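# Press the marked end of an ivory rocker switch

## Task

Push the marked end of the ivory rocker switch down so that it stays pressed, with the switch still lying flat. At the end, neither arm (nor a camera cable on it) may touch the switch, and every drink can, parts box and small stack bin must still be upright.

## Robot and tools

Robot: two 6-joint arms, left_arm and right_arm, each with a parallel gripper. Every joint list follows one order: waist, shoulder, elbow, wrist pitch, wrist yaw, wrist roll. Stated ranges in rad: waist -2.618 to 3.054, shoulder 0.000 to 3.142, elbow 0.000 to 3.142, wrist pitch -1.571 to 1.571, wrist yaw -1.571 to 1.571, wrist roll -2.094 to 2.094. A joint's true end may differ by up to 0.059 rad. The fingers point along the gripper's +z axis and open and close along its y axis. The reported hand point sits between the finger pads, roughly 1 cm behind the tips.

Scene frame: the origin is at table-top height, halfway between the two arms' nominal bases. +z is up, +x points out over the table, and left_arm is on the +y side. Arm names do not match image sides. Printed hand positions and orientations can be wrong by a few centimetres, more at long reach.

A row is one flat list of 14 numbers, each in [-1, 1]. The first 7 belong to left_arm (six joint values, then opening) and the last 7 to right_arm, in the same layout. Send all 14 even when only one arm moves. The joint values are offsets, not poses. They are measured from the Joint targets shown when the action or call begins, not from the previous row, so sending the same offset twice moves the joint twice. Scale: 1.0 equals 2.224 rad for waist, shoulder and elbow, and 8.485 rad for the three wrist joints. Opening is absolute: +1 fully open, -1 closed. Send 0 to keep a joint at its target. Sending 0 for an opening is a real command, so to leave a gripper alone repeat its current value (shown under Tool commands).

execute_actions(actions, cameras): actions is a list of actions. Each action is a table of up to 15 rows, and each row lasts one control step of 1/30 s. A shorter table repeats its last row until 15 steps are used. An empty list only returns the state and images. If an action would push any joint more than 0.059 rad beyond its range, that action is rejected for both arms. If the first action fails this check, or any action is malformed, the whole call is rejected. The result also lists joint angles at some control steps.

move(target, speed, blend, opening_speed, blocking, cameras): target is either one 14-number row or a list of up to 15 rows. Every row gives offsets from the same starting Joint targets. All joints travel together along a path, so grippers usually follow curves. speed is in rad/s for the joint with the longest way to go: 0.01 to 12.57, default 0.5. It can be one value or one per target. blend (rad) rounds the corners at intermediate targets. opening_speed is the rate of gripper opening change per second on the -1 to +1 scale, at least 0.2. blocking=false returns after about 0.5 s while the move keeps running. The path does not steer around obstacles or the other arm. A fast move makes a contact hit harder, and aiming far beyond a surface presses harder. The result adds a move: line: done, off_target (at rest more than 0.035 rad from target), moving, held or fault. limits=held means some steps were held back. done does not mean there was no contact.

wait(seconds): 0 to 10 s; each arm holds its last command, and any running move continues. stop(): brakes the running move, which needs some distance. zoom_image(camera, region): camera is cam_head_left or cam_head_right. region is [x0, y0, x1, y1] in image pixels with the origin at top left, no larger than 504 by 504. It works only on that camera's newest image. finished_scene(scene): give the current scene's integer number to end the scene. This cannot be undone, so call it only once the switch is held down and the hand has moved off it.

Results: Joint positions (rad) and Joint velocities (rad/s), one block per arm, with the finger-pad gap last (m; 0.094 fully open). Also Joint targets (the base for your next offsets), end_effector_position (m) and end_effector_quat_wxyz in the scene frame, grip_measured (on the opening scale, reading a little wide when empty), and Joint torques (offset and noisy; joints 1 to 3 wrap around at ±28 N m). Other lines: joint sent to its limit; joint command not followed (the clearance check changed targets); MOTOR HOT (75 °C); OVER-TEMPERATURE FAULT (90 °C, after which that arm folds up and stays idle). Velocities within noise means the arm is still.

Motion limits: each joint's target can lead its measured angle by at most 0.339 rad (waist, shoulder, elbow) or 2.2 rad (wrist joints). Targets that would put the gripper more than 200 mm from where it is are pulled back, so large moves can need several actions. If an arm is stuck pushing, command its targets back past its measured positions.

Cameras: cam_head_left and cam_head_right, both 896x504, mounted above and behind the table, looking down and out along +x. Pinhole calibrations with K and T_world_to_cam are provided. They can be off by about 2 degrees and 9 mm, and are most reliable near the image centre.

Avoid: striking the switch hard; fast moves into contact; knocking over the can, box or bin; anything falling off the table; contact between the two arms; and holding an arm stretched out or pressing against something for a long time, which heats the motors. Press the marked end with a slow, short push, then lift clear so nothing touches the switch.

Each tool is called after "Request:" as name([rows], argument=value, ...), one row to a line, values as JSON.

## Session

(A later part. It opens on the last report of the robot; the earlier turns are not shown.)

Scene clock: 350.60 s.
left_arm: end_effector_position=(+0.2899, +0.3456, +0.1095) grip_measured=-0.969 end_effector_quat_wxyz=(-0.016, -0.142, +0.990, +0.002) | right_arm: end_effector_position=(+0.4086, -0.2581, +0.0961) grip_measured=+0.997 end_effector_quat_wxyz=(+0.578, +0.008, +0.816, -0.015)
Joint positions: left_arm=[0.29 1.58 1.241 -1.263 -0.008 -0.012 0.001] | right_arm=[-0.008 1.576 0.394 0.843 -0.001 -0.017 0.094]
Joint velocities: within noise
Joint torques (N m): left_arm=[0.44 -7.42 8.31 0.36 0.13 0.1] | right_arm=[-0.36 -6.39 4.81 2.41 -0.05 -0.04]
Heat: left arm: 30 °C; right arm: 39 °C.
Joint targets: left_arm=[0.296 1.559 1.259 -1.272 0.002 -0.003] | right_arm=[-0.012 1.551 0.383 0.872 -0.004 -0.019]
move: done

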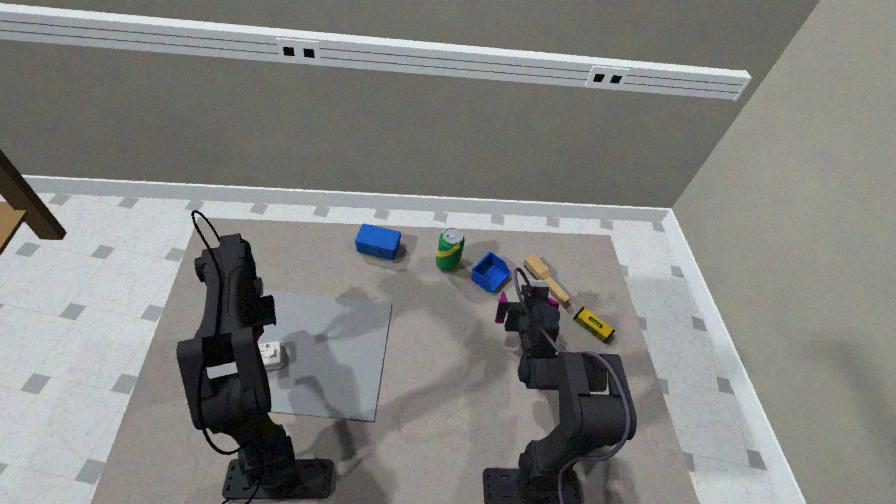

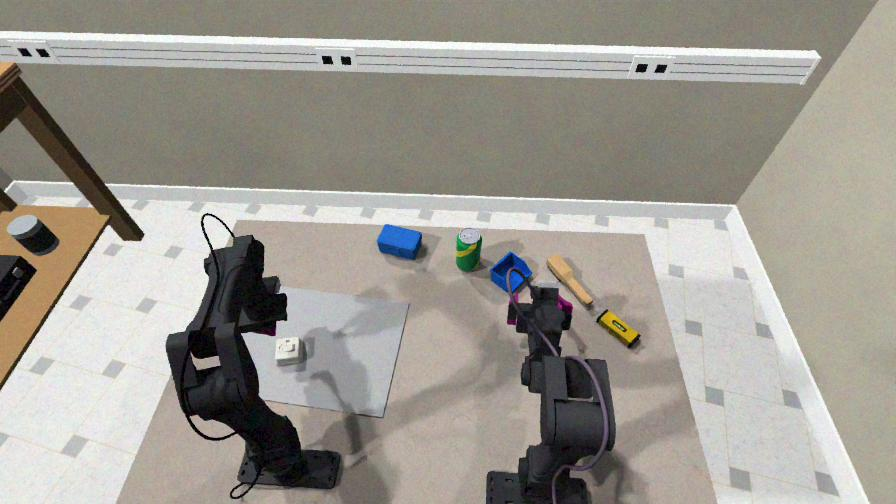

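Request:
move(target=[0,0,0,0.1,0,0,-0.97,0,0,0,0,0,0,1], speed=5, cameras=[])

Request:
execute_actions(actions=[], cameras=[])

Request:
move(target=[0,0,0,-0.1,0,0,-0.97,0,0,0,0,0,0,1], speed=5, cameras=[])

Request:
move(target=[0,0,0,0.2,0,0,-0.97,0,0,0,0,0,0,1], speed=5, cameras=[])

Request:
move(target=[0,0,0,-0.2,0,0,1,0,0,0,0,0,0,1], speed=5, cameras=[])

Request:
move(target=[0,0,0,0.2,0,0,-0.97,0,0,0,0,0,0,1], speed=5, cameras=[])

Request:
move([
  [0,0,0,-0.1,0,0,-0.97,0,0,0,0,0,0,1],
  [0,0,0,-0.2,0,0,-0.97,0,0,0,0,0,0,1],
], speed=5, cameras=[])

Scene clock: 355.47 s.
left_arm: end_effector_position=(+0.4672, +0.3951, +0.1824) grip_measured=-0.969 end_effector_quat_wxyz=(+0.380, -0.132, +0.914, +0.053) | right_arm: end_effector_position=(+0.4087, -0.2581, +0.0962) grip_measured=+0.997 end_effector_quat_wxyz=(+0.578, +0.008, +0.816, -0.015)
Joint positions: left_arm=[0.29 1.58 1.241 -0.444 -0.008 -0.012 0.001] | right_arm=[-0.008 1.576 0.394 0.844 -0.001 -0.017 0.094]
Joint velocities: within noise
Joint torques (N m): left_arm=[0.35 -8.54 9.63 2.03 0.14 0.07] | right_arm=[-0.36 -6.38 4.82 2.41 -0.05 -0.04]
Heat: left arm: 30 °C; right arm: 40 °C.
Joint targets: left_arm=[0.296 1.559 1.259 -0.424 0.002 -0.003] | right_arm=[-0.012 1.551 0.383 0.873 -0.004 -0.019]
move: done
No camera images: "cameras" was empty.

Scene clock: 355.47 s.
left_arm: end_effector_position=(+0.4672, +0.3951, +0.1824) grip_measured=-0.969 end_effector_quat_wxyz=(+0.380, -0.132, +0.914, +0.053) | right_arm: end_effector_position=(+0.4087, -0.2581, +0.0962) grip_measured=+0.997 end_effector_quat_wxyz=(+0.578, +0.008, +0.816, -0.015)
Joint positions: left_arm=[0.29 1.58 1.241 -0.444 -0.008 -0.012 0.001] | right_arm=[-0.008 1.576 0.394 0.844 -0.001 -0.017 0.094]
Joint velocities: within noise
Joint torques (N m): left_arm=[0.35 -8.54 9.63 2.03 0.14 0.07] | right_arm=[-0.36 -6.38 4.82 2.41 -0.05 -0.04]
Heat: left arm: 30 °C; right arm: 40 °C.
Joint targets: left_arm=[0.296 1.559 1.259 -0.424 0.002 -0.003] | right_arm=[-0.012 1.551 0.383 0.873 -0.004 -0.019]
Tool commands: left_gripper/opening=-0.97 right_gripper/opening=+1.0
No camera images: "cameras" was empty.

Scene clock: 356.97 s.
left_arm: end_effector_position=(+0.2899, +0.3456, +0.1095) grip_measured=-0.969 end_effector_quat_wxyz=(-0.016, -0.142, +0.990, +0.002) | right_arm: end_effector_position=(+0.4087, -0.2581, +0.0962) grip_measured=+0.997 end_effector_quat_wxyz=(+0.578, +0.008, +0.816, -0.015)
Joint positions: left_arm=[0.29 1.58 1.241 -1.263 -0.008 -0.012 0.001] | right_arm=[-0.008 1.576 0.394 0.844 -0.001 -0.017 0.094]
Joint velocities: within noise
Joint torques (N m): left_arm=[0.29 -7.49 8.18 0.4 0.12 0.1] | right_arm=[-0.36 -6.38 4.81 2.41 -0.05 -0.04]
Heat: left arm: 30 °C; right arm: 40 °C.
Joint targets: left_arm=[0.296 1.559 1.259 -1.272 0.002 -0.003] | right_arm=[-0.012 1.551 0.383 0.873 -0.004 -0.019]
move: done
No camera images: "cameras" was empty.

Scene clock: 358.80 s.
left_arm: end_effector_position=(+0.5366, +0.4143, +0.3737) grip_measured=-0.969 end_effector_quat_wxyz=(+0.723, -0.099, +0.677, +0.097) | right_arm: end_effector_position=(+0.4087, -0.2581, +0.0962) grip_measured=+0.997 end_effector_quat_wxyz=(+0.578, +0.008, +0.816, -0.015)
Joint positions: left_arm=[0.29 1.58 1.241 0.403 -0.007 -0.012 0.001] | right_arm=[-0.008 1.576 0.394 0.844 -0.001 -0.017 0.094]
Joint velocities: within noise
Joint torques (N m): left_arm=[0.46 -8.88 10.06 2.37 0.14 0.07] | right_arm=[-0.36 -6.38 4.82 2.41 -0.05 -0.04]
Heat: left arm: 30 °C; right arm: 40 °C.
Joint targets: left_arm=[0.296 1.559 1.259 0.424 0.002 -0.003] | right_arm=[-0.012 1.551 0.383 0.873 -0.004 -0.019]
move: done
No camera images: "cameras" was empty.

Scene clock: 360.63 s.
left_arm: end_effector_position=(+0.2900, +0.3454, +0.1095) grip_measured=+0.999 end_effector_quat_wxyz=(-0.016, -0.142, +0.990, +0.001) | right_arm: end_effector_position=(+0.4087, -0.2581, +0.0962) grip_measured=+0.997 end_effector_quat_wxyz=(+0.578, +0.008, +0.816, -0.015)
Joint positions: left_arm=[0.29 1.58 1.241 -1.263 -0.007 -0.012 0.094] | right_arm=[-0.008 1.576 0.394 0.844 -0.001 -0.017 0.094]
Joint velocities: within noise
Joint torques (N m): left_arm=[0.38 -7.42 8.27 0.36 0.11 0.08] | right_arm=[-0.35 -6.39 4.82 2.41 -0.05 -0.04]
Heat: left arm: 30 °C; right arm: 40 °C.
Joint targets: left_arm=[0.296 1.559 1.259 -1.272 0.002 -0.003] | right_arm=[-0.012 1.551 0.383 0.873 -0.004 -0.019]
move: done
No camera images: "cameras" was empty.

Scene clock: 362.47 s.
left_arm: end_effector_position=(+0.5366, +0.4143, +0.3737) grip_measured=-0.969 end_effector_quat_wxyz=(+0.723, -0.099, +0.677, +0.097) | right_arm: end_effector_position=(+0.4087, -0.2581, +0.0962) grip_measured=+0.997 end_effector_quat_wxyz=(+0.578, +0.008, +0.816, -0.015)
Joint positions: left_arm=[0.29 1.58 1.241 0.403 -0.006 -0.012 0.001] | right_arm=[-0.008 1.576 0.394 0.844 -0.001 -0.017 0.094]
Joint velocities: within noise
Joint torques (N m): left_arm=[0.43 -8.87 10.07 2.38 0.11 0.07] | right_arm=[-0.35 -6.38 4.82 2.41 -0.05 -0.04]
Heat: left arm: 30 °C; right arm: 40 °C.
Joint targets: left_arm=[0.296 1.559 1.259 0.424 0.002 -0.003] | right_arm=[-0.012 1.551 0.383 0.873 -0.004 -0.019]
move: done
No camera images: "cameras" was empty.

Scene clock: 364.80 s.
left_arm: end_effector_position=(+0.2900, +0.3454, +0.1095) grip_measured=-0.969 end_effector_quat_wxyz=(-0.016, -0.142, +0.990, +0.001) | right_arm: end_effector_position=(+0.4087, -0.2581, +0.0962) grip_measured=+0.997 end_effector_quat_wxyz=(+0.578, +0.008, +0.816, -0.015)
Joint positions: left_arm=[0.29 1.58 1.241 -1.263 -0.006 -0.012 0.001] | right_arm=[-0.008 1.576 0.394 0.844 -0.001 -0.017 0.094]
Joint velocities: within noise
Joint torques (N m): left_arm=[0.44 -7.38 8.35 0.38 0.12 0.09] | right_arm=[-0.36 -6.38 4.82 2.4 -0.05 -0.04]
Heat: left arm: 30 °C; right arm: 40 °C.
Joint targets: left_arm=[0.296 1.559 1.259 -1.272 0.002 -0.003] | right_arm=[-0.012 1.551 0.383 0.873 -0.004 -0.019]
move: done
No camera images: "cameras" was empty.

Request:
execute_actions(actions=[], cameras=[])

Request:
move([
  [0,0,0,0,0,0,-0.97,-0.04,0.274,0.667,-0.133,0,0,-0.97],
  [0,0,0,0,0,0,-0.97,-0.04,0.274,0.667,-0.254,0,0,-0.97],
  [0,0,0,0,0,0,-0.97,-0.04,0.291,0.59,-0.229,0,0,-0.97],
], speed=[5,5,0.6], blend=[0.3,0.05,0])

Request:
zoom_image(camera="cam_head_left", region=[470, 260, 570, 360])

Request:
zoom_image(camera="cam_head_right", region=[490, 260, 590, 360])

Scene clock: 387.03 s.
left_arm: end_effector_position=(+0.2897, +0.3453, +0.1095) grip_measured=-0.969 end_effector_quat_wxyz=(-0.017, -0.142, +0.990, +0.001) | right_arm: end_effector_position=(+0.4087, -0.2581, +0.0962) grip_measured=+0.997 end_effector_quat_wxyz=(+0.578, +0.008, +0.816, -0.015)
Joint positions: left_arm=[0.29 1.58 1.241 -1.264 -0.006 -0.012 0.001] | right_arm=[-0.008 1.576 0.394 0.844 -0.001 -0.017 0.094]
Joint velocities: within noise
Joint torques (N m): left_arm=[0.46 -7.39 8.29 0.4 0.11 0.05] | right_arm=[-0.36 -6.38 4.82 2.41 -0.05 -0.04]
Heat: left arm: 30 °C; right arm: 42 °C.
Joint targets: left_arm=[0.296 1.559 1.259 -1.273 0.002 -0.003] | right_arm=[-0.012 1.551 0.383 0.873 -0.004 -0.019]
Tool commands: left_gripper/opening=-0.97 right_gripper/opening=+1.0
No camera images: "cameras" was empty.

Scene clock: 389.83 s.
left_arm: end_effector_position=(+0.2897, +0.3453, +0.1095) grip_measured=-0.969 end_effector_quat_wxyz=(-0.017, -0.142, +0.990, +0.001) | right_arm: end_effector_position=(+0.4208, -0.2968, +0.0263) grip_measured=-0.967 end_effector_quat_wxyz=(+0.005, +0.056, +0.998, +0.000)
Joint positions: left_arm=[0.29 1.58 1.241 -1.264 -0.006 -0.012 0.001] | right_arm=[-0.099 2.185 1.707 -1.083 -0.001 -0.017 0.002]
Joint velocities: within noise
Joint torques (N m): left_arm=[0.38 -7.38 8.31 0.36 0.09 0.07] | right_arm=[-0.16 -9.2 5.45 0.53 -0.04 -0.04]
Heat: left arm: 30 °C; right arm: 41 °C.
Joint targets: left_arm=[0.296 1.559 1.259 -1.273 0.002 -0.003] | right_arm=[-0.101 2.199 1.695 -1.070 -0.004 -0.019]
move: done

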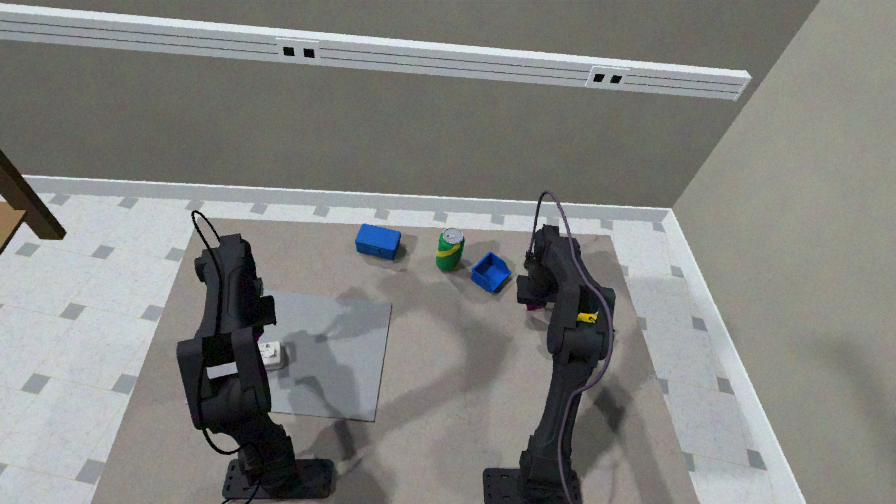

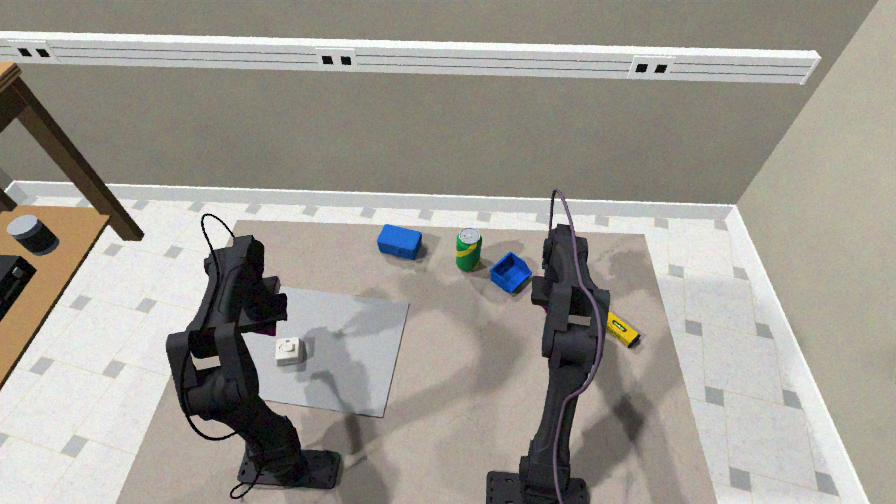

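Scaled by 5.040 from the camera's 896x504 image, which has a finer 1280x720 frame.

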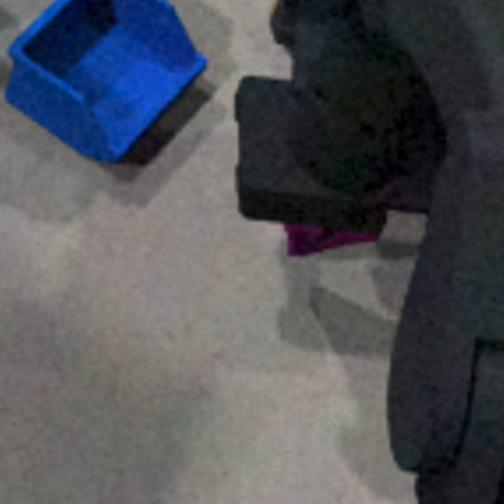

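Scaled by 5.040 from the camera's 896x504 image, which has a finer 1280x720 frame.

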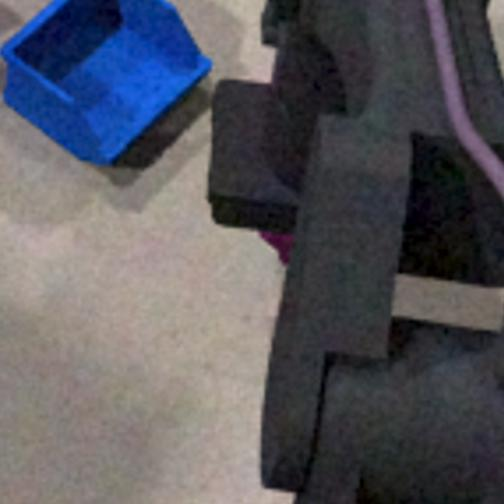

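Request:
move(target=[0,0,0,0,0,0,-0.97,0,0.0029,-0.0135,0.0043,0,0,-0.97], speed=0.15, cameras=[])

Request:
move(target=[0,0,0,0,0,0,-0.97,0,0.0015,-0.0068,0.0022,0,0,-0.97], speed=0.15, cameras=[])

Request:
move(target=[0,0,0,0,0,0,-0.97,0,0.0015,-0.0068,0.0022,0,0,-0.97], speed=0.15, cameras=[])

Request:
move(target=[0,0,0,0,0,0,-0.97,0,0.0015,-0.0068,0.0022,0,0,-0.97], speed=0.15, cameras=[])

Scene clock: 397.17 s.
left_arm: end_effector_position=(+0.2896, +0.3453, +0.1095) grip_measured=-0.969 end_effector_quat_wxyz=(-0.017, -0.142, +0.990, +0.001) | right_arm: end_effector_position=(+0.4227, -0.2970, +0.0208) grip_measured=-0.967 end_effector_quat_wxyz=(+0.012, +0.056, +0.998, +0.000)
Joint positions: left_arm=[0.29 1.58 1.241 -1.265 -0.006 -0.012 0.001] | right_arm=[-0.099 2.185 1.684 -1.046 -0.001 -0.017 0.002]
Joint velocities: within noise
Joint torques (N m): left_arm=[0.43 -7.43 8.32 0.39 0.11 0.05] | right_arm=[-0.16 -8.76 4.88 0.53 -0.04 -0.04]
Heat: left arm: 30 °C; right arm: 39 °C.
Joint targets: left_arm=[0.296 1.559 1.259 -1.273 0.002 -0.003] | right_arm=[-0.101 2.205 1.665 -1.034 -0.004 -0.019]
move: done
No camera images: "cameras" was empty.

Scene clock: 398.03 s.
left_arm: end_effector_position=(+0.2896, +0.3453, +0.1095) grip_measured=-0.969 end_effector_quat_wxyz=(-0.017, -0.142, +0.990, +0.001) | right_arm: end_effector_position=(+0.4226, -0.2970, +0.0172) grip_measured=-0.967 end_effector_quat_wxyz=(+0.013, +0.056, +0.998, +0.000)
Joint positions: left_arm=[0.29 1.58 1.241 -1.265 -0.006 -0.012 0.001] | right_arm=[-0.099 2.185 1.669 -1.028 -0.001 -0.017 0.002]
Joint velocities: within noise
Joint torques (N m): left_arm=[0.44 -7.39 8.43 0.4 0.09 0.06] | right_arm=[-0.17 -8.51 4.83 0.56 -0.04 -0.04]
Heat: left arm: 30 °C; right arm: 39 °C.
Joint targets: left_arm=[0.296 1.559 1.259 -1.273 0.002 -0.003] | right_arm=[-0.101 2.209 1.650 -1.015 -0.004 -0.019]
move: done
No camera images: "cameras" was empty.

Scene clock: 398.90 s.
left_arm: end_effector_position=(+0.2896, +0.3453, +0.1095) grip_measured=-0.969 end_effector_quat_wxyz=(-0.017, -0.142, +0.990, +0.001) | right_arm: end_effector_position=(+0.4225, -0.2970, +0.0136) grip_measured=-0.967 end_effector_quat_wxyz=(+0.015, +0.056, +0.998, -0.001)
Joint positions: left_arm=[0.29 1.58 1.241 -1.265 -0.006 -0.012 0.001] | right_arm=[-0.099 2.185 1.654 -1.009 -0.001 -0.017 0.002]
Joint velocities: within noise
Joint torques (N m): left_arm=[0.44 -7.41 8.35 0.38 0.12 0.06] | right_arm=[-0.17 -8.28 4.83 0.57 -0.04 -0.04]
Heat: left arm: 30 °C; right arm: 38 °C.
Joint targets: left_arm=[0.296 1.559 1.259 -1.273 0.002 -0.003] | right_arm=[-0.101 2.212 1.635 -0.997 -0.004 -0.019]
move: done
No camera images: "cameras" was empty.

Scene clock: 399.77 s.
left_arm: end_effector_position=(+0.2896, +0.3453, +0.1095) grip_measured=-0.969 end_effector_quat_wxyz=(-0.017, -0.142, +0.990, +0.001) | right_arm: end_effector_position=(+0.4222, -0.2970, +0.0099) grip_measured=-0.967 end_effector_quat_wxyz=(+0.017, +0.056, +0.998, -0.001)
Joint positions: left_arm=[0.29 1.58 1.241 -1.265 -0.006 -0.012 0.001] | right_arm=[-0.099 2.185 1.639 -0.991 -0.001 -0.017 0.002]
Joint velocities: within noise
Joint torques (N m): left_arm=[0.46 -7.39 8.29 0.39 0.1 0.07] | right_arm=[-0.17 -8.02 4.79 0.56 -0.04 -0.04]
Heat: left arm: 30 °C; right arm: 38 °C.
Joint targets: left_arm=[0.296 1.559 1.259 -1.273 0.002 -0.003] | right_arm=[-0.101 2.215 1.620 -0.978 -0.004 -0.019]
move: done
No camera images: "cameras" was empty.

Request:
move(target=[0,0,0,0,0,0,-0.97,0,0.0015,-0.0068,0.0022,0,0,-0.97], speed=0.15, cameras=[])

Request:
move(target=[0,0,0,0,0,0,-0.97,0,0.0015,-0.0068,0.0022,0,0,-0.97], speed=0.15, cameras=[])

Request:
move(target=[0,0,0,0,0,0,-0.97,0,0.0015,-0.0068,0.0022,0,0,-0.97], speed=0.15, cameras=["cam_head_left"])

Request:
zoom_image(camera="cam_head_left", region=[470, 260, 570, 360])

Scene clock: 401.93 s.
left_arm: end_effector_position=(+0.2896, +0.3453, +0.1095) grip_measured=-0.969 end_effector_quat_wxyz=(-0.017, -0.142, +0.990, +0.001) | right_arm: end_effector_position=(+0.4216, -0.2969, +0.0054) grip_measured=-0.967 end_effector_quat_wxyz=(+0.016, +0.056, +0.998, -0.001)
Joint positions: left_arm=[0.29 1.58 1.241 -1.265 -0.006 -0.012 0.001] | right_arm=[-0.099 2.19 1.627 -0.975 -0.001 -0.017 0.002]
Joint velocities: within noise
Joint torques (N m): left_arm=[0.49 -7.34 8.32 0.38 0.12 0.09] | right_arm=[-0.17 -8.18 4.55 0.58 -0.04 -0.04]
Heat: left arm: 30 °C; right arm: 38 °C.
Joint targets: left_arm=[0.296 1.559 1.259 -1.273 0.002 -0.003] | right_arm=[-0.101 2.218 1.605 -0.959 -0.004 -0.019]
move: done
No camera images: "cameras" was empty.

Scene clock: 402.63 s.
left_arm: end_effector_position=(+0.2896, +0.3453, +0.1095) grip_measured=-0.969 end_effector_quat_wxyz=(-0.017, -0.142, +0.990, +0.001) | right_arm: end_effector_position=(+0.4214, -0.2969, +0.0046) grip_measured=-0.967 end_effector_quat_wxyz=(+0.016, +0.056, +0.998, -0.001)
Joint positions: left_arm=[0.29 1.58 1.241 -1.265 -0.006 -0.012 0.001] | right_arm=[-0.099 2.19 1.624 -0.972 -0.001 -0.017 0.002]
Joint velocities: within noise
Joint torques (N m): left_arm=[0.4 -7.27 8.31 0.39 0.11 0.08] | right_arm=[-0.17 -7.86 3.56 0.75 -0.04 -0.04]
Heat: left arm: 30 °C; right arm: 38 °C.
Joint targets: left_arm=[0.296 1.559 1.259 -1.273 0.002 -0.003] | right_arm=[-0.101 2.222 1.590 -0.941 -0.004 -0.019]
move: done
No camera images: "cameras" was empty.

Scene clock: 403.33 s.
left_arm: end_effector_position=(+0.2896, +0.3453, +0.1095) grip_measured=-0.969 end_effector_quat_wxyz=(-0.017, -0.142, +0.990, +0.001) | right_arm: end_effector_position=(+0.4213, -0.2968, +0.0040) grip_measured=-0.967 end_effector_quat_wxyz=(+0.017, +0.056, +0.998, -0.001)
Joint positions: left_arm=[0.29 1.58 1.241 -1.265 -0.006 -0.012 0.001] | right_arm=[-0.099 2.19 1.621 -0.969 -0.001 -0.017 0.002]
Joint velocities: within noise
Joint torques (N m): left_arm=[0.4 -7.38 8.29 0.38 0.1 0.06] | right_arm=[-0.17 -7.61 2.59 0.93 -0.04 -0.04]
Heat: left arm: 30 °C; right arm: 38 °C.
Joint targets: left_arm=[0.296 1.559 1.259 -1.273 0.002 -0.003] | right_arm=[-0.101 2.225 1.575 -0.922 -0.004 -0.019]
move: off_target (right_arm); right_arm: the wrist pitch is farthest, 0.047 rad from its target
Images, in order (width x height): cam_head_left 896x504.

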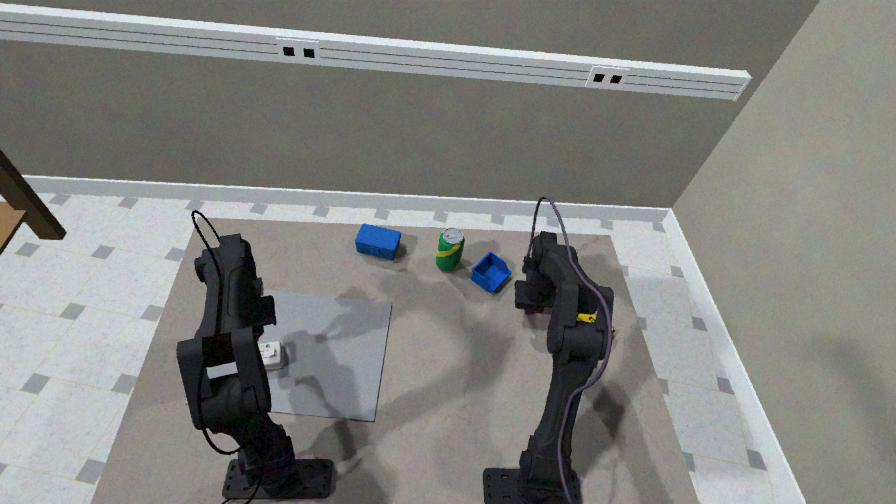

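Scaled by 5.040 from the camera's 896x504 image, which has a finer 1280x720 frame.

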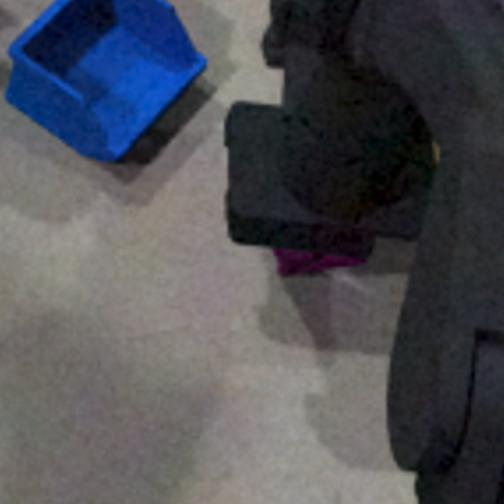

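Request:
move(target=[0,0,0,0,0,0,-0.97,0,-0.03,0.15,-0.05,0,0,-0.97], speed=0.8, cameras=[])

Request:
zoom_image(camera="cam_head_left", region=[240, 325, 310, 381])

Scene clock: 409.03 s.
left_arm: end_effector_position=(+0.2896, +0.3453, +0.1095) grip_measured=-0.969 end_effector_quat_wxyz=(-0.017, -0.142, +0.990, +0.001) | right_arm: end_effector_position=(+0.4076, -0.2951, +0.0685) grip_measured=-0.967 end_effector_quat_wxyz=(-0.037, +0.056, +0.998, +0.003)
Joint positions: left_arm=[0.29 1.58 1.241 -1.265 -0.006 -0.012 0.001] | right_arm=[-0.099 2.19 1.88 -1.335 -0.001 -0.017 0.002]
Joint velocities: within noise
Joint torques (N m): left_arm=[0.38 -7.46 8.32 0.38 0.11 0.08] | right_arm=[-0.17 -12.44 8.7 0.1 -0.04 -0.04]
Heat: left arm: 30 °C; right arm: 37 °C.
Joint targets: left_arm=[0.296 1.559 1.259 -1.272 0.002 -0.003] | right_arm=[-0.101 2.158 1.908 -1.346 -0.004 -0.019]
move: done
No camera images: "cameras" was empty.

Scaled by 7.200 from the camera's 896x504 image, which has a finer 1280x720 frame.

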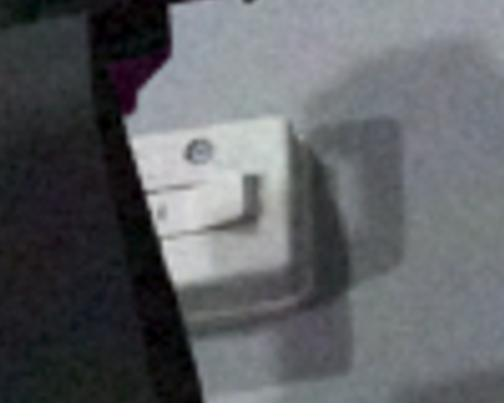

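Request:
finished_scene(scene=1)

The scene is finished: the task was done.


## Next scene

The same job, from a new start.

Request:
execute_actions(actions=[])

Request:
zoom_image(camera="cam_head_left", region=[170, 205, 420, 455])

Request:
zoom_image(camera="cam_head_left", region=[420, 205, 670, 455])

Request:
zoom_image(camera="cam_head_right", region=[190, 205, 440, 455])

Request:
zoom_image(camera="cam_head_right", region=[440, 205, 690, 455])

Scene clock: 0.00 s.
left_arm: end_effector_position=(+0.4364, +0.2538, +0.1116) grip_measured=+1.000 end_effector_quat_wxyz=(+0.579, +0.028, +0.810, -0.084) | right_arm: end_effector_position=(+0.3944, -0.2769, +0.0830) grip_measured=+1.000 end_effector_quat_wxyz=(+0.563, +0.034, +0.826, +0.021)
Joint positions: left_arm=[0.065 1.514 0.411 0.774 0.215 -0.036 0.094] | right_arm=[-0.117 1.567 0.353 0.835 -0.132 0.026 0.094]
Joint velocities: within noise
Joint torques (N m): no reading
Heat: left arm: 25 °C; right arm: 29 °C.
Joint targets: left_arm=[0.065 1.504 0.421 0.784 0.216 -0.036] | right_arm=[-0.117 1.560 0.360 0.835 -0.133 0.026]
Tool commands: left_gripper/opening=+1.0 right_gripper/opening=+1.0

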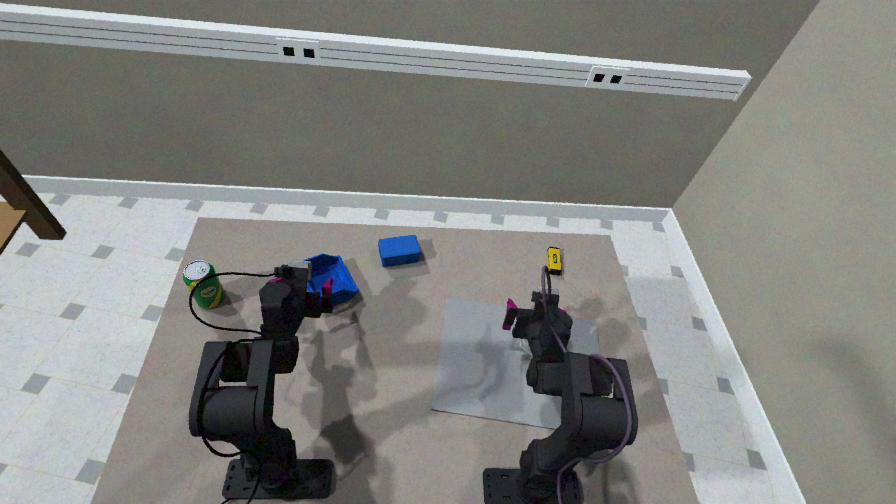

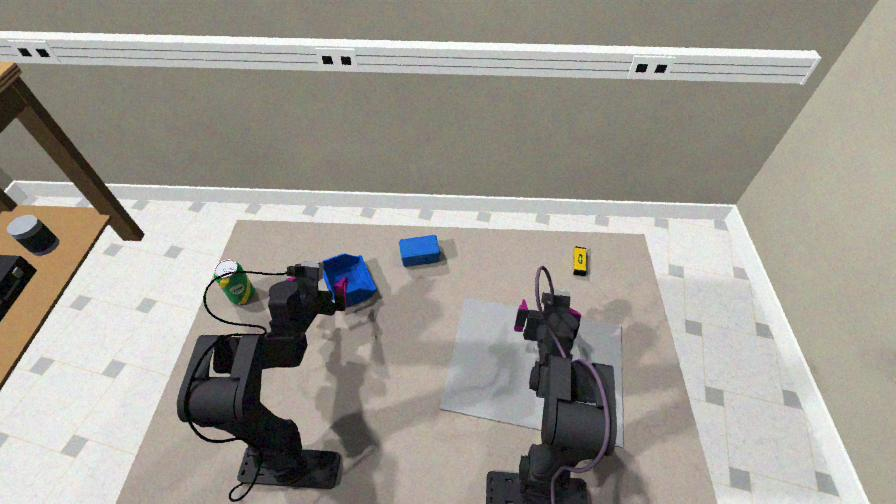

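Scaled by 2.016 from the camera's 896x504 image, which has a finer 1280x720 frame.

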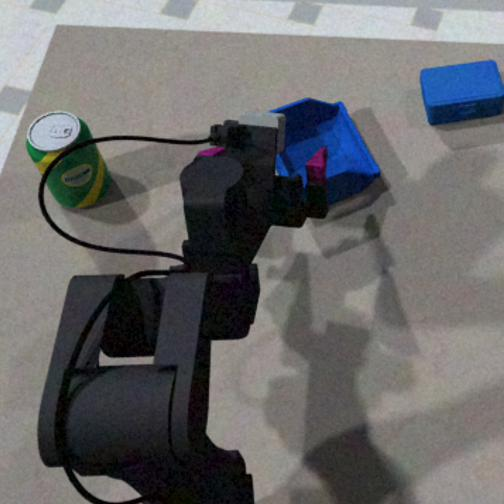

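Scaled by 2.016 from the camera's 896x504 image, which has a finer 1280x720 frame.

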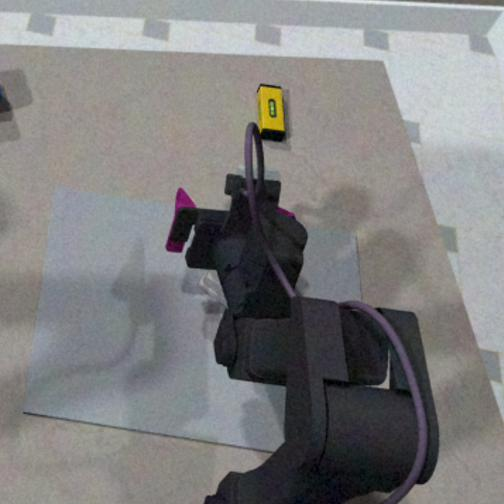

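Scaled by 2.016 from the camera's 896x504 image, which has a finer 1280x720 frame.

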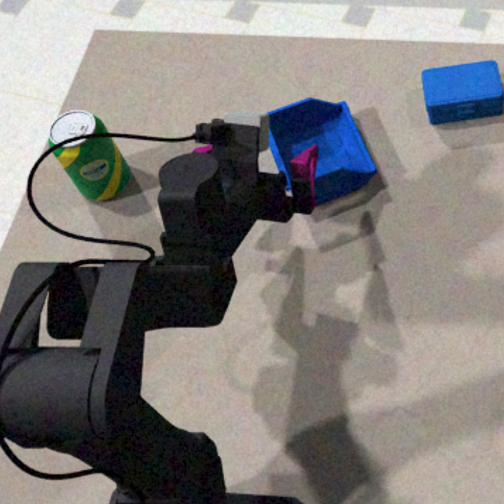

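Scaled by 2.016 from the camera's 896x504 image, which has a finer 1280x720 frame.

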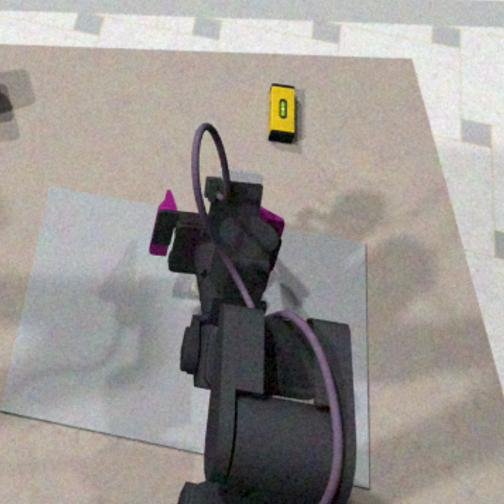

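Request:
move(target=[0,0,0,0,0,0,1,-0.36,0,0.38,-0.1,0.016,-0.003,-0.97], speed=5)

Request:
zoom_image(camera="cam_head_left", region=[450, 285, 600, 435])

Scene clock: 2.50 s.
left_arm: end_effector_position=(+0.4364, +0.2538, +0.1116) grip_measured=+1.000 end_effector_quat_wxyz=(+0.579, +0.028, +0.810, -0.084) | right_arm: end_effector_position=(+0.2944, -0.6475, +0.2465) grip_measured=-0.967 end_effector_quat_wxyz=(+0.491, +0.383, +0.741, -0.250)
Joint positions: left_arm=[0.065 1.514 0.411 0.774 0.215 -0.036 0.094] | right_arm=[-0.921 1.567 1.173 -0.011 -0.003 0.004 0.002]
Joint velocities: within noise
Joint torques (N m): left_arm=[-0.12 -5.39 7.28 2.23 0.07 -0.03] | right_arm=[0.32 -6.8 10.66 2.04 0.06 -0.06]
Heat: left arm: 25 °C; right arm: 29 °C.
Joint targets: left_arm=[0.065 1.504 0.421 0.784 0.216 -0.036] | right_arm=[-0.918 1.560 1.205 -0.013 0.003 0.000]
move: done

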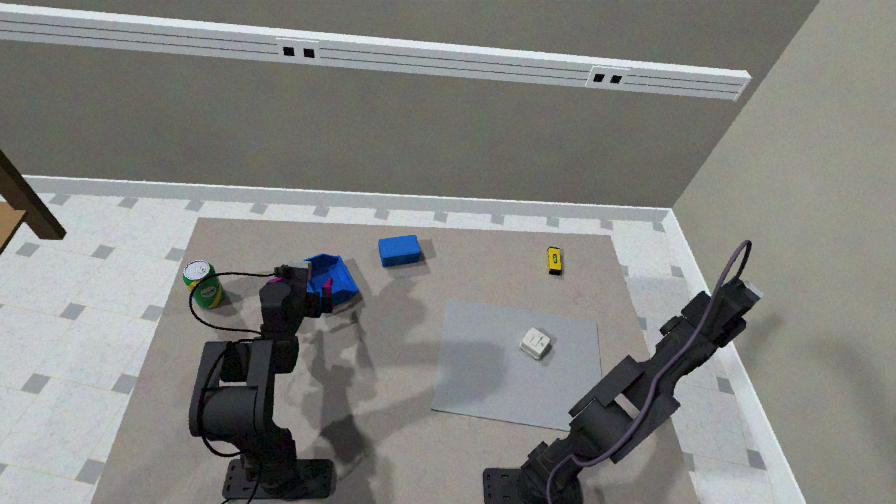

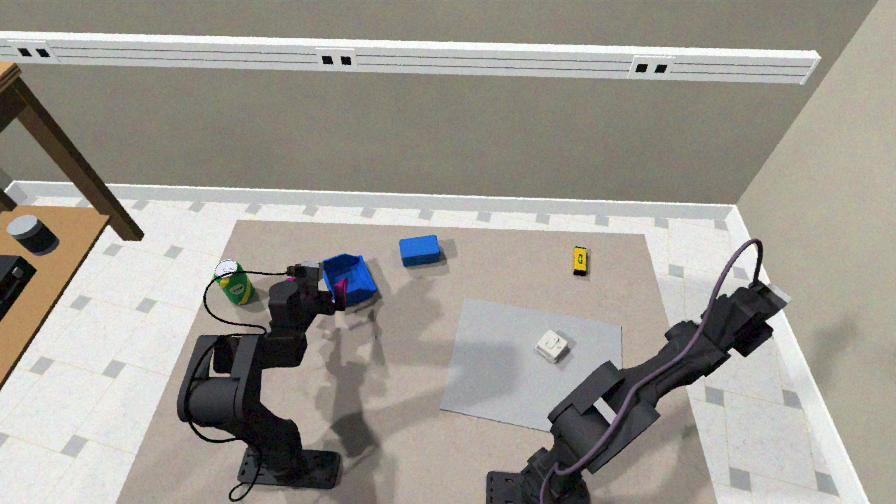

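Scaled by 3.360 from the camera's 896x504 image, which has a finer 1280x720 frame.

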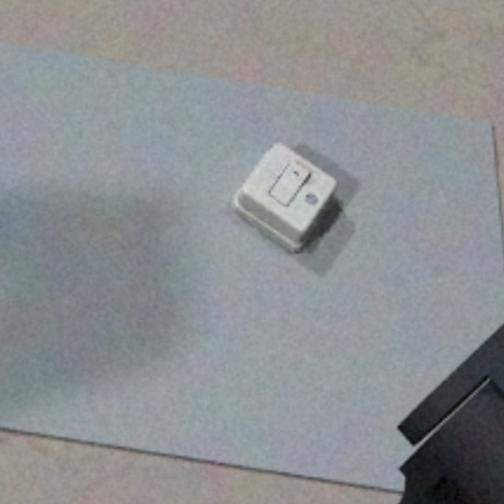

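Request:
move([
  [0,0,0,0,0,0,1,0.341,0.129,0.092,-0.132,0,0,-0.97],
  [0,0,0,0,0,0,1,0.341,0.162,0.013,-0.102,0,0,-0.97],
  [0,0,0,0,0,0,1,0.341,0.129,0.092,-0.132,0,0,-0.97],
], speed=[5,0.6,3], blend=[0.05,0,0])

Request:
zoom_image(camera="cam_head_left", region=[490, 300, 580, 390])

Request:
zoom_image(camera="cam_head_right", region=[505, 300, 595, 390])

Scene clock: 6.83 s.
left_arm: end_effector_position=(+0.4364, +0.2538, +0.1116) grip_measured=+1.000 end_effector_quat_wxyz=(+0.579, +0.028, +0.810, -0.084) | right_arm: end_effector_position=(+0.3305, -0.3054, +0.0583) grip_measured=-0.967 end_effector_quat_wxyz=(-0.024, +0.095, +0.995, +0.001)
Joint positions: left_arm=[0.065 1.514 0.411 0.774 0.215 -0.036 0.094] | right_arm=[-0.159 1.877 1.38 -1.121 0.002 0.003 0.002]
Joint velocities: within noise
Joint torques (N m): left_arm=[0.06 -5.33 7.36 2.23 0.08 -0.02] | right_arm=[-0.05 -9.78 8.76 0.09 0.01 -0.04]
Heat: left arm: 26 °C; right arm: 30 °C.
Joint targets: left_arm=[0.065 1.504 0.421 0.784 0.216 -0.036] | right_arm=[-0.159 1.847 1.410 -1.133 0.003 0.000]
move: done

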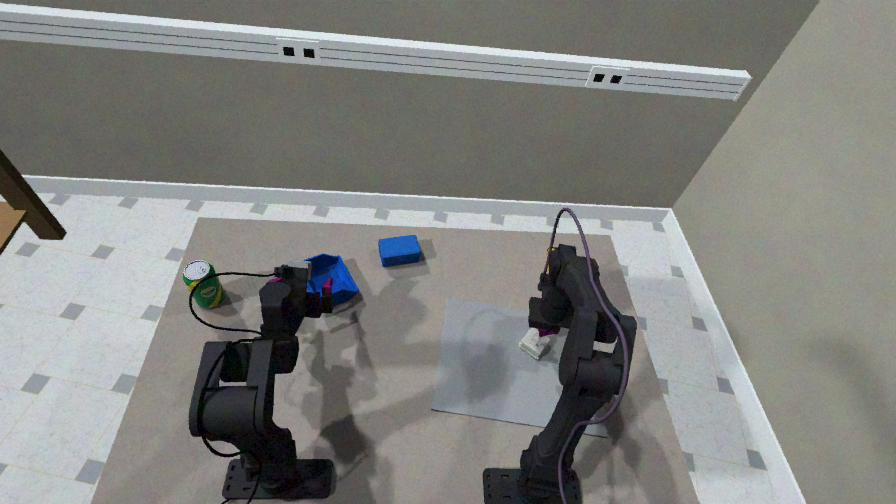

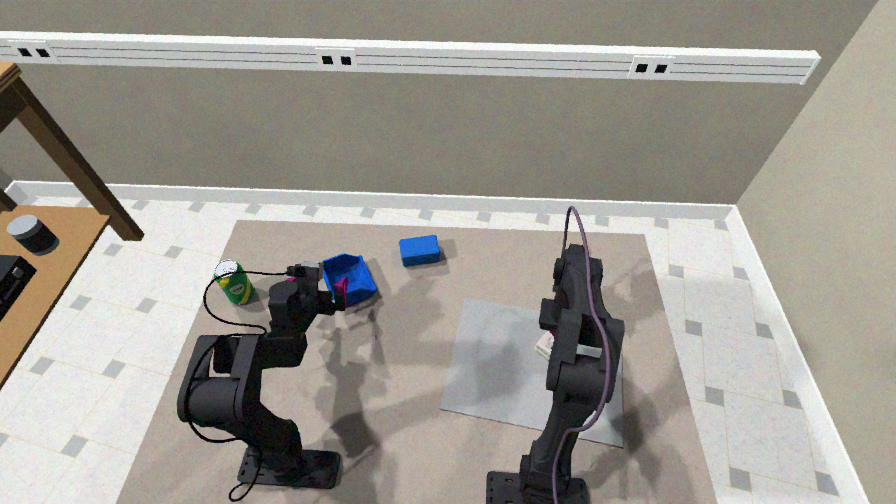

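Scaled by 5.600 from the camera's 896x504 image, which has a finer 1280x720 frame.

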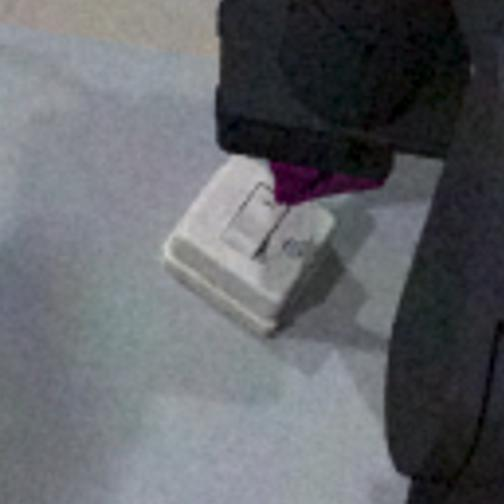

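Scaled by 5.600 from the camera's 896x504 image, which has a finer 1280x720 frame.

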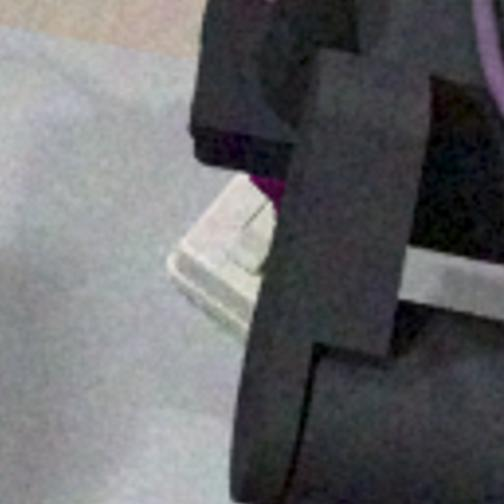

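Request:
finished_scene(scene=2)

The scene is finished: the task was done.


## Next scene

The same job, from a new start.

Request:
execute_actions(actions=[])

Scene clock: 0.00 s.
left_arm: end_effector_position=(+0.4252, +0.2846, +0.1121) grip_measured=+1.000 end_effector_quat_wxyz=(+0.604, -0.041, +0.796, +0.012) | right_arm: end_effector_position=(+0.4148, -0.2792, +0.1161) grip_measured=+1.000 end_effector_quat_wxyz=(+0.622, +0.064, +0.779, -0.053)
Joint positions: left_arm=[0.015 1.501 0.327 0.9 -0.072 -0.052 0.094] | right_arm=[-0.001 1.617 0.385 1.006 0.133 0.026 0.094]
Joint velocities: within noise
Joint torques (N m): no reading
Heat: left arm: 24 °C; right arm: 27 °C.
Joint targets: left_arm=[0.015 1.492 0.336 0.909 -0.072 -0.052] | right_arm=[-0.001 1.609 0.393 1.009 0.134 0.026]
Tool commands: left_gripper/opening=+1.0 right_gripper/opening=+1.0

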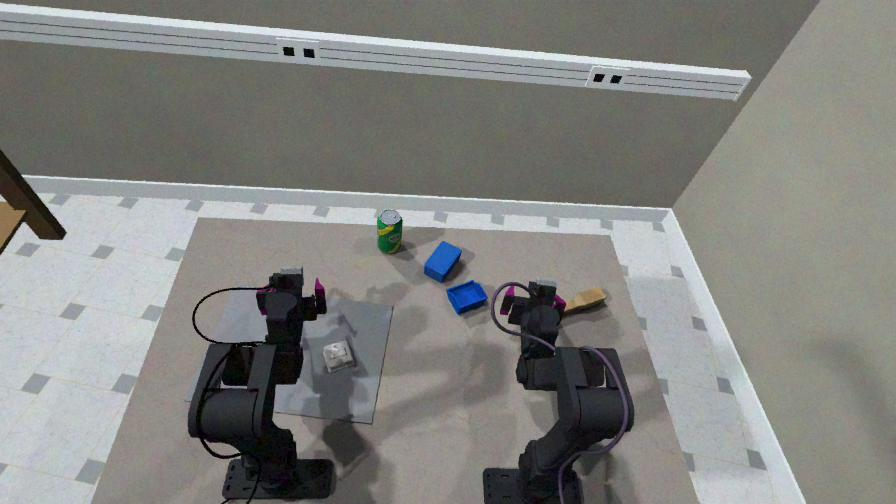

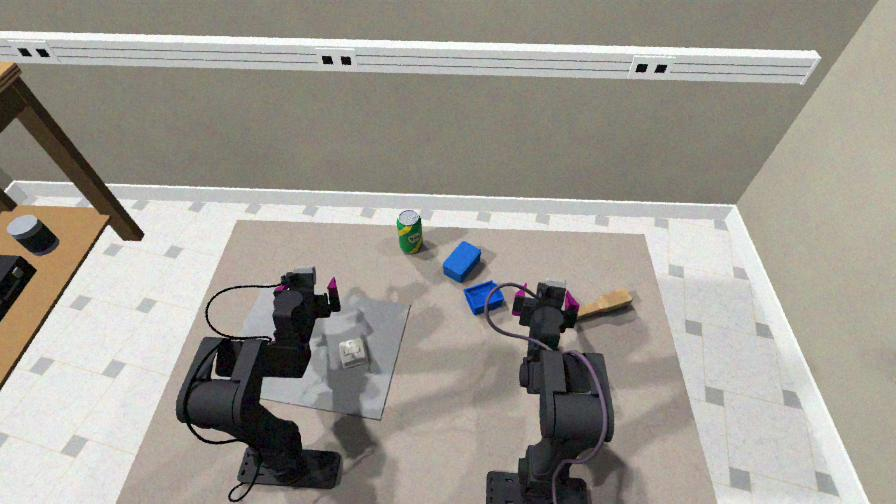

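Request:
zoom_image(camera="cam_head_right", region=[320, 320, 390, 390])

Scaled by 7.200 from the camera's 896x504 image, which has a finer 1280x720 frame.

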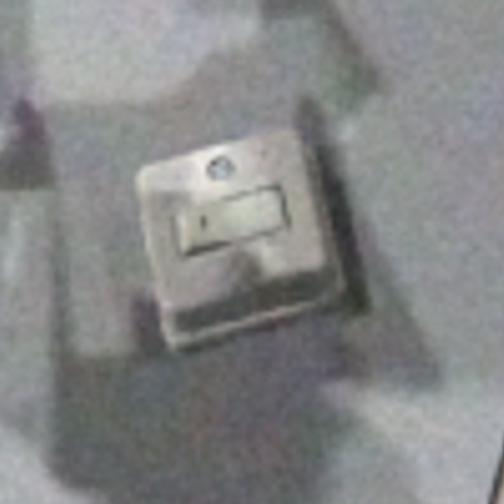

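Request:
move([
  [-0.139,0.049,0.355,-0.137,0.0085,0.006,-0.97,0,0,0,0,0,0,1],
  [-0.139,0.049,0.355,-0.236,0.0085,0.006,-0.97,0,0,0,0,0,0,1],
  [-0.139,0.085,0.278,-0.207,0.0085,0.006,-0.97,0,0,0,0,0,0,1],
  [-0.139,0.049,0.355,-0.236,0.0085,0.006,-0.97,0,0,0,0,0,0,1],
], speed=[5,5,0.6,3], blend=[0.3,0.05,0,0])

Request:
zoom_image(camera="cam_head_right", region=[310, 310, 390, 390])

Request:
zoom_image(camera="cam_head_left", region=[300, 315, 380, 395])

Scene clock: 5.30 s.
left_arm: end_effector_position=(+0.2908, +0.1927, +0.0630) grip_measured=-0.969 end_effector_quat_wxyz=(-0.019, +0.148, +0.989, +0.008) | right_arm: end_effector_position=(+0.4145, -0.2793, +0.1151) grip_measured=+1.000 end_effector_quat_wxyz=(+0.620, +0.064, +0.780, -0.054)
Joint positions: left_arm=[-0.292 1.631 1.106 -1.085 -0.009 -0.013 0.001] | right_arm=[-0.001 1.617 0.385 1.002 0.134 0.026 0.094]
Joint velocities: within noise
Joint torques (N m): left_arm=[-0.21 -8.4 8.35 0.39 0.11 0.08] | right_arm=[-0.01 -5.31 5.97 2.15 0.02 -0.03]
Heat: left arm: 24 °C; right arm: 28 °C.
Joint targets: left_arm=[-0.294 1.601 1.125 -1.093 0.000 -0.002] | right_arm=[-0.001 1.609 0.393 1.009 0.134 0.026]
move: done

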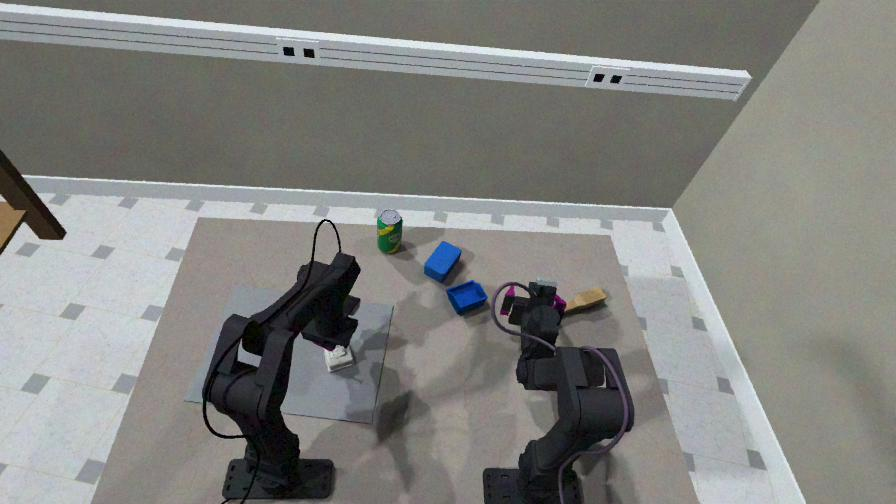

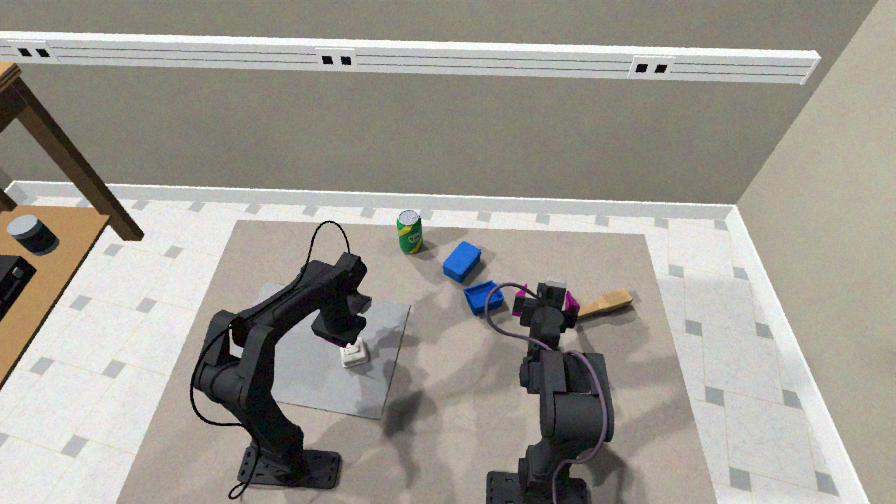

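Scaled by 6.300 from the camera's 896x504 image, which has a finer 1280x720 frame.

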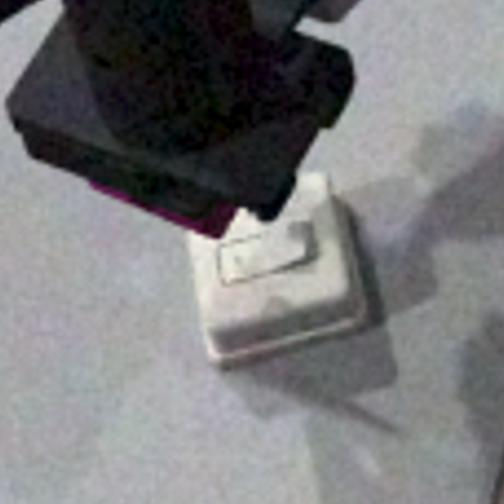

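Scaled by 6.300 from the camera's 896x504 image, which has a finer 1280x720 frame.

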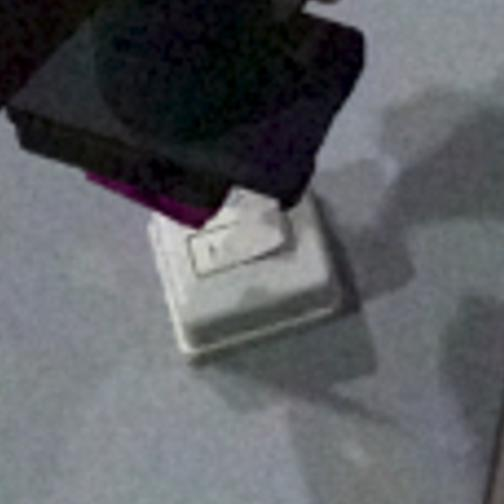

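Request:
finished_scene(scene=3)

The scene is finished: the task was done.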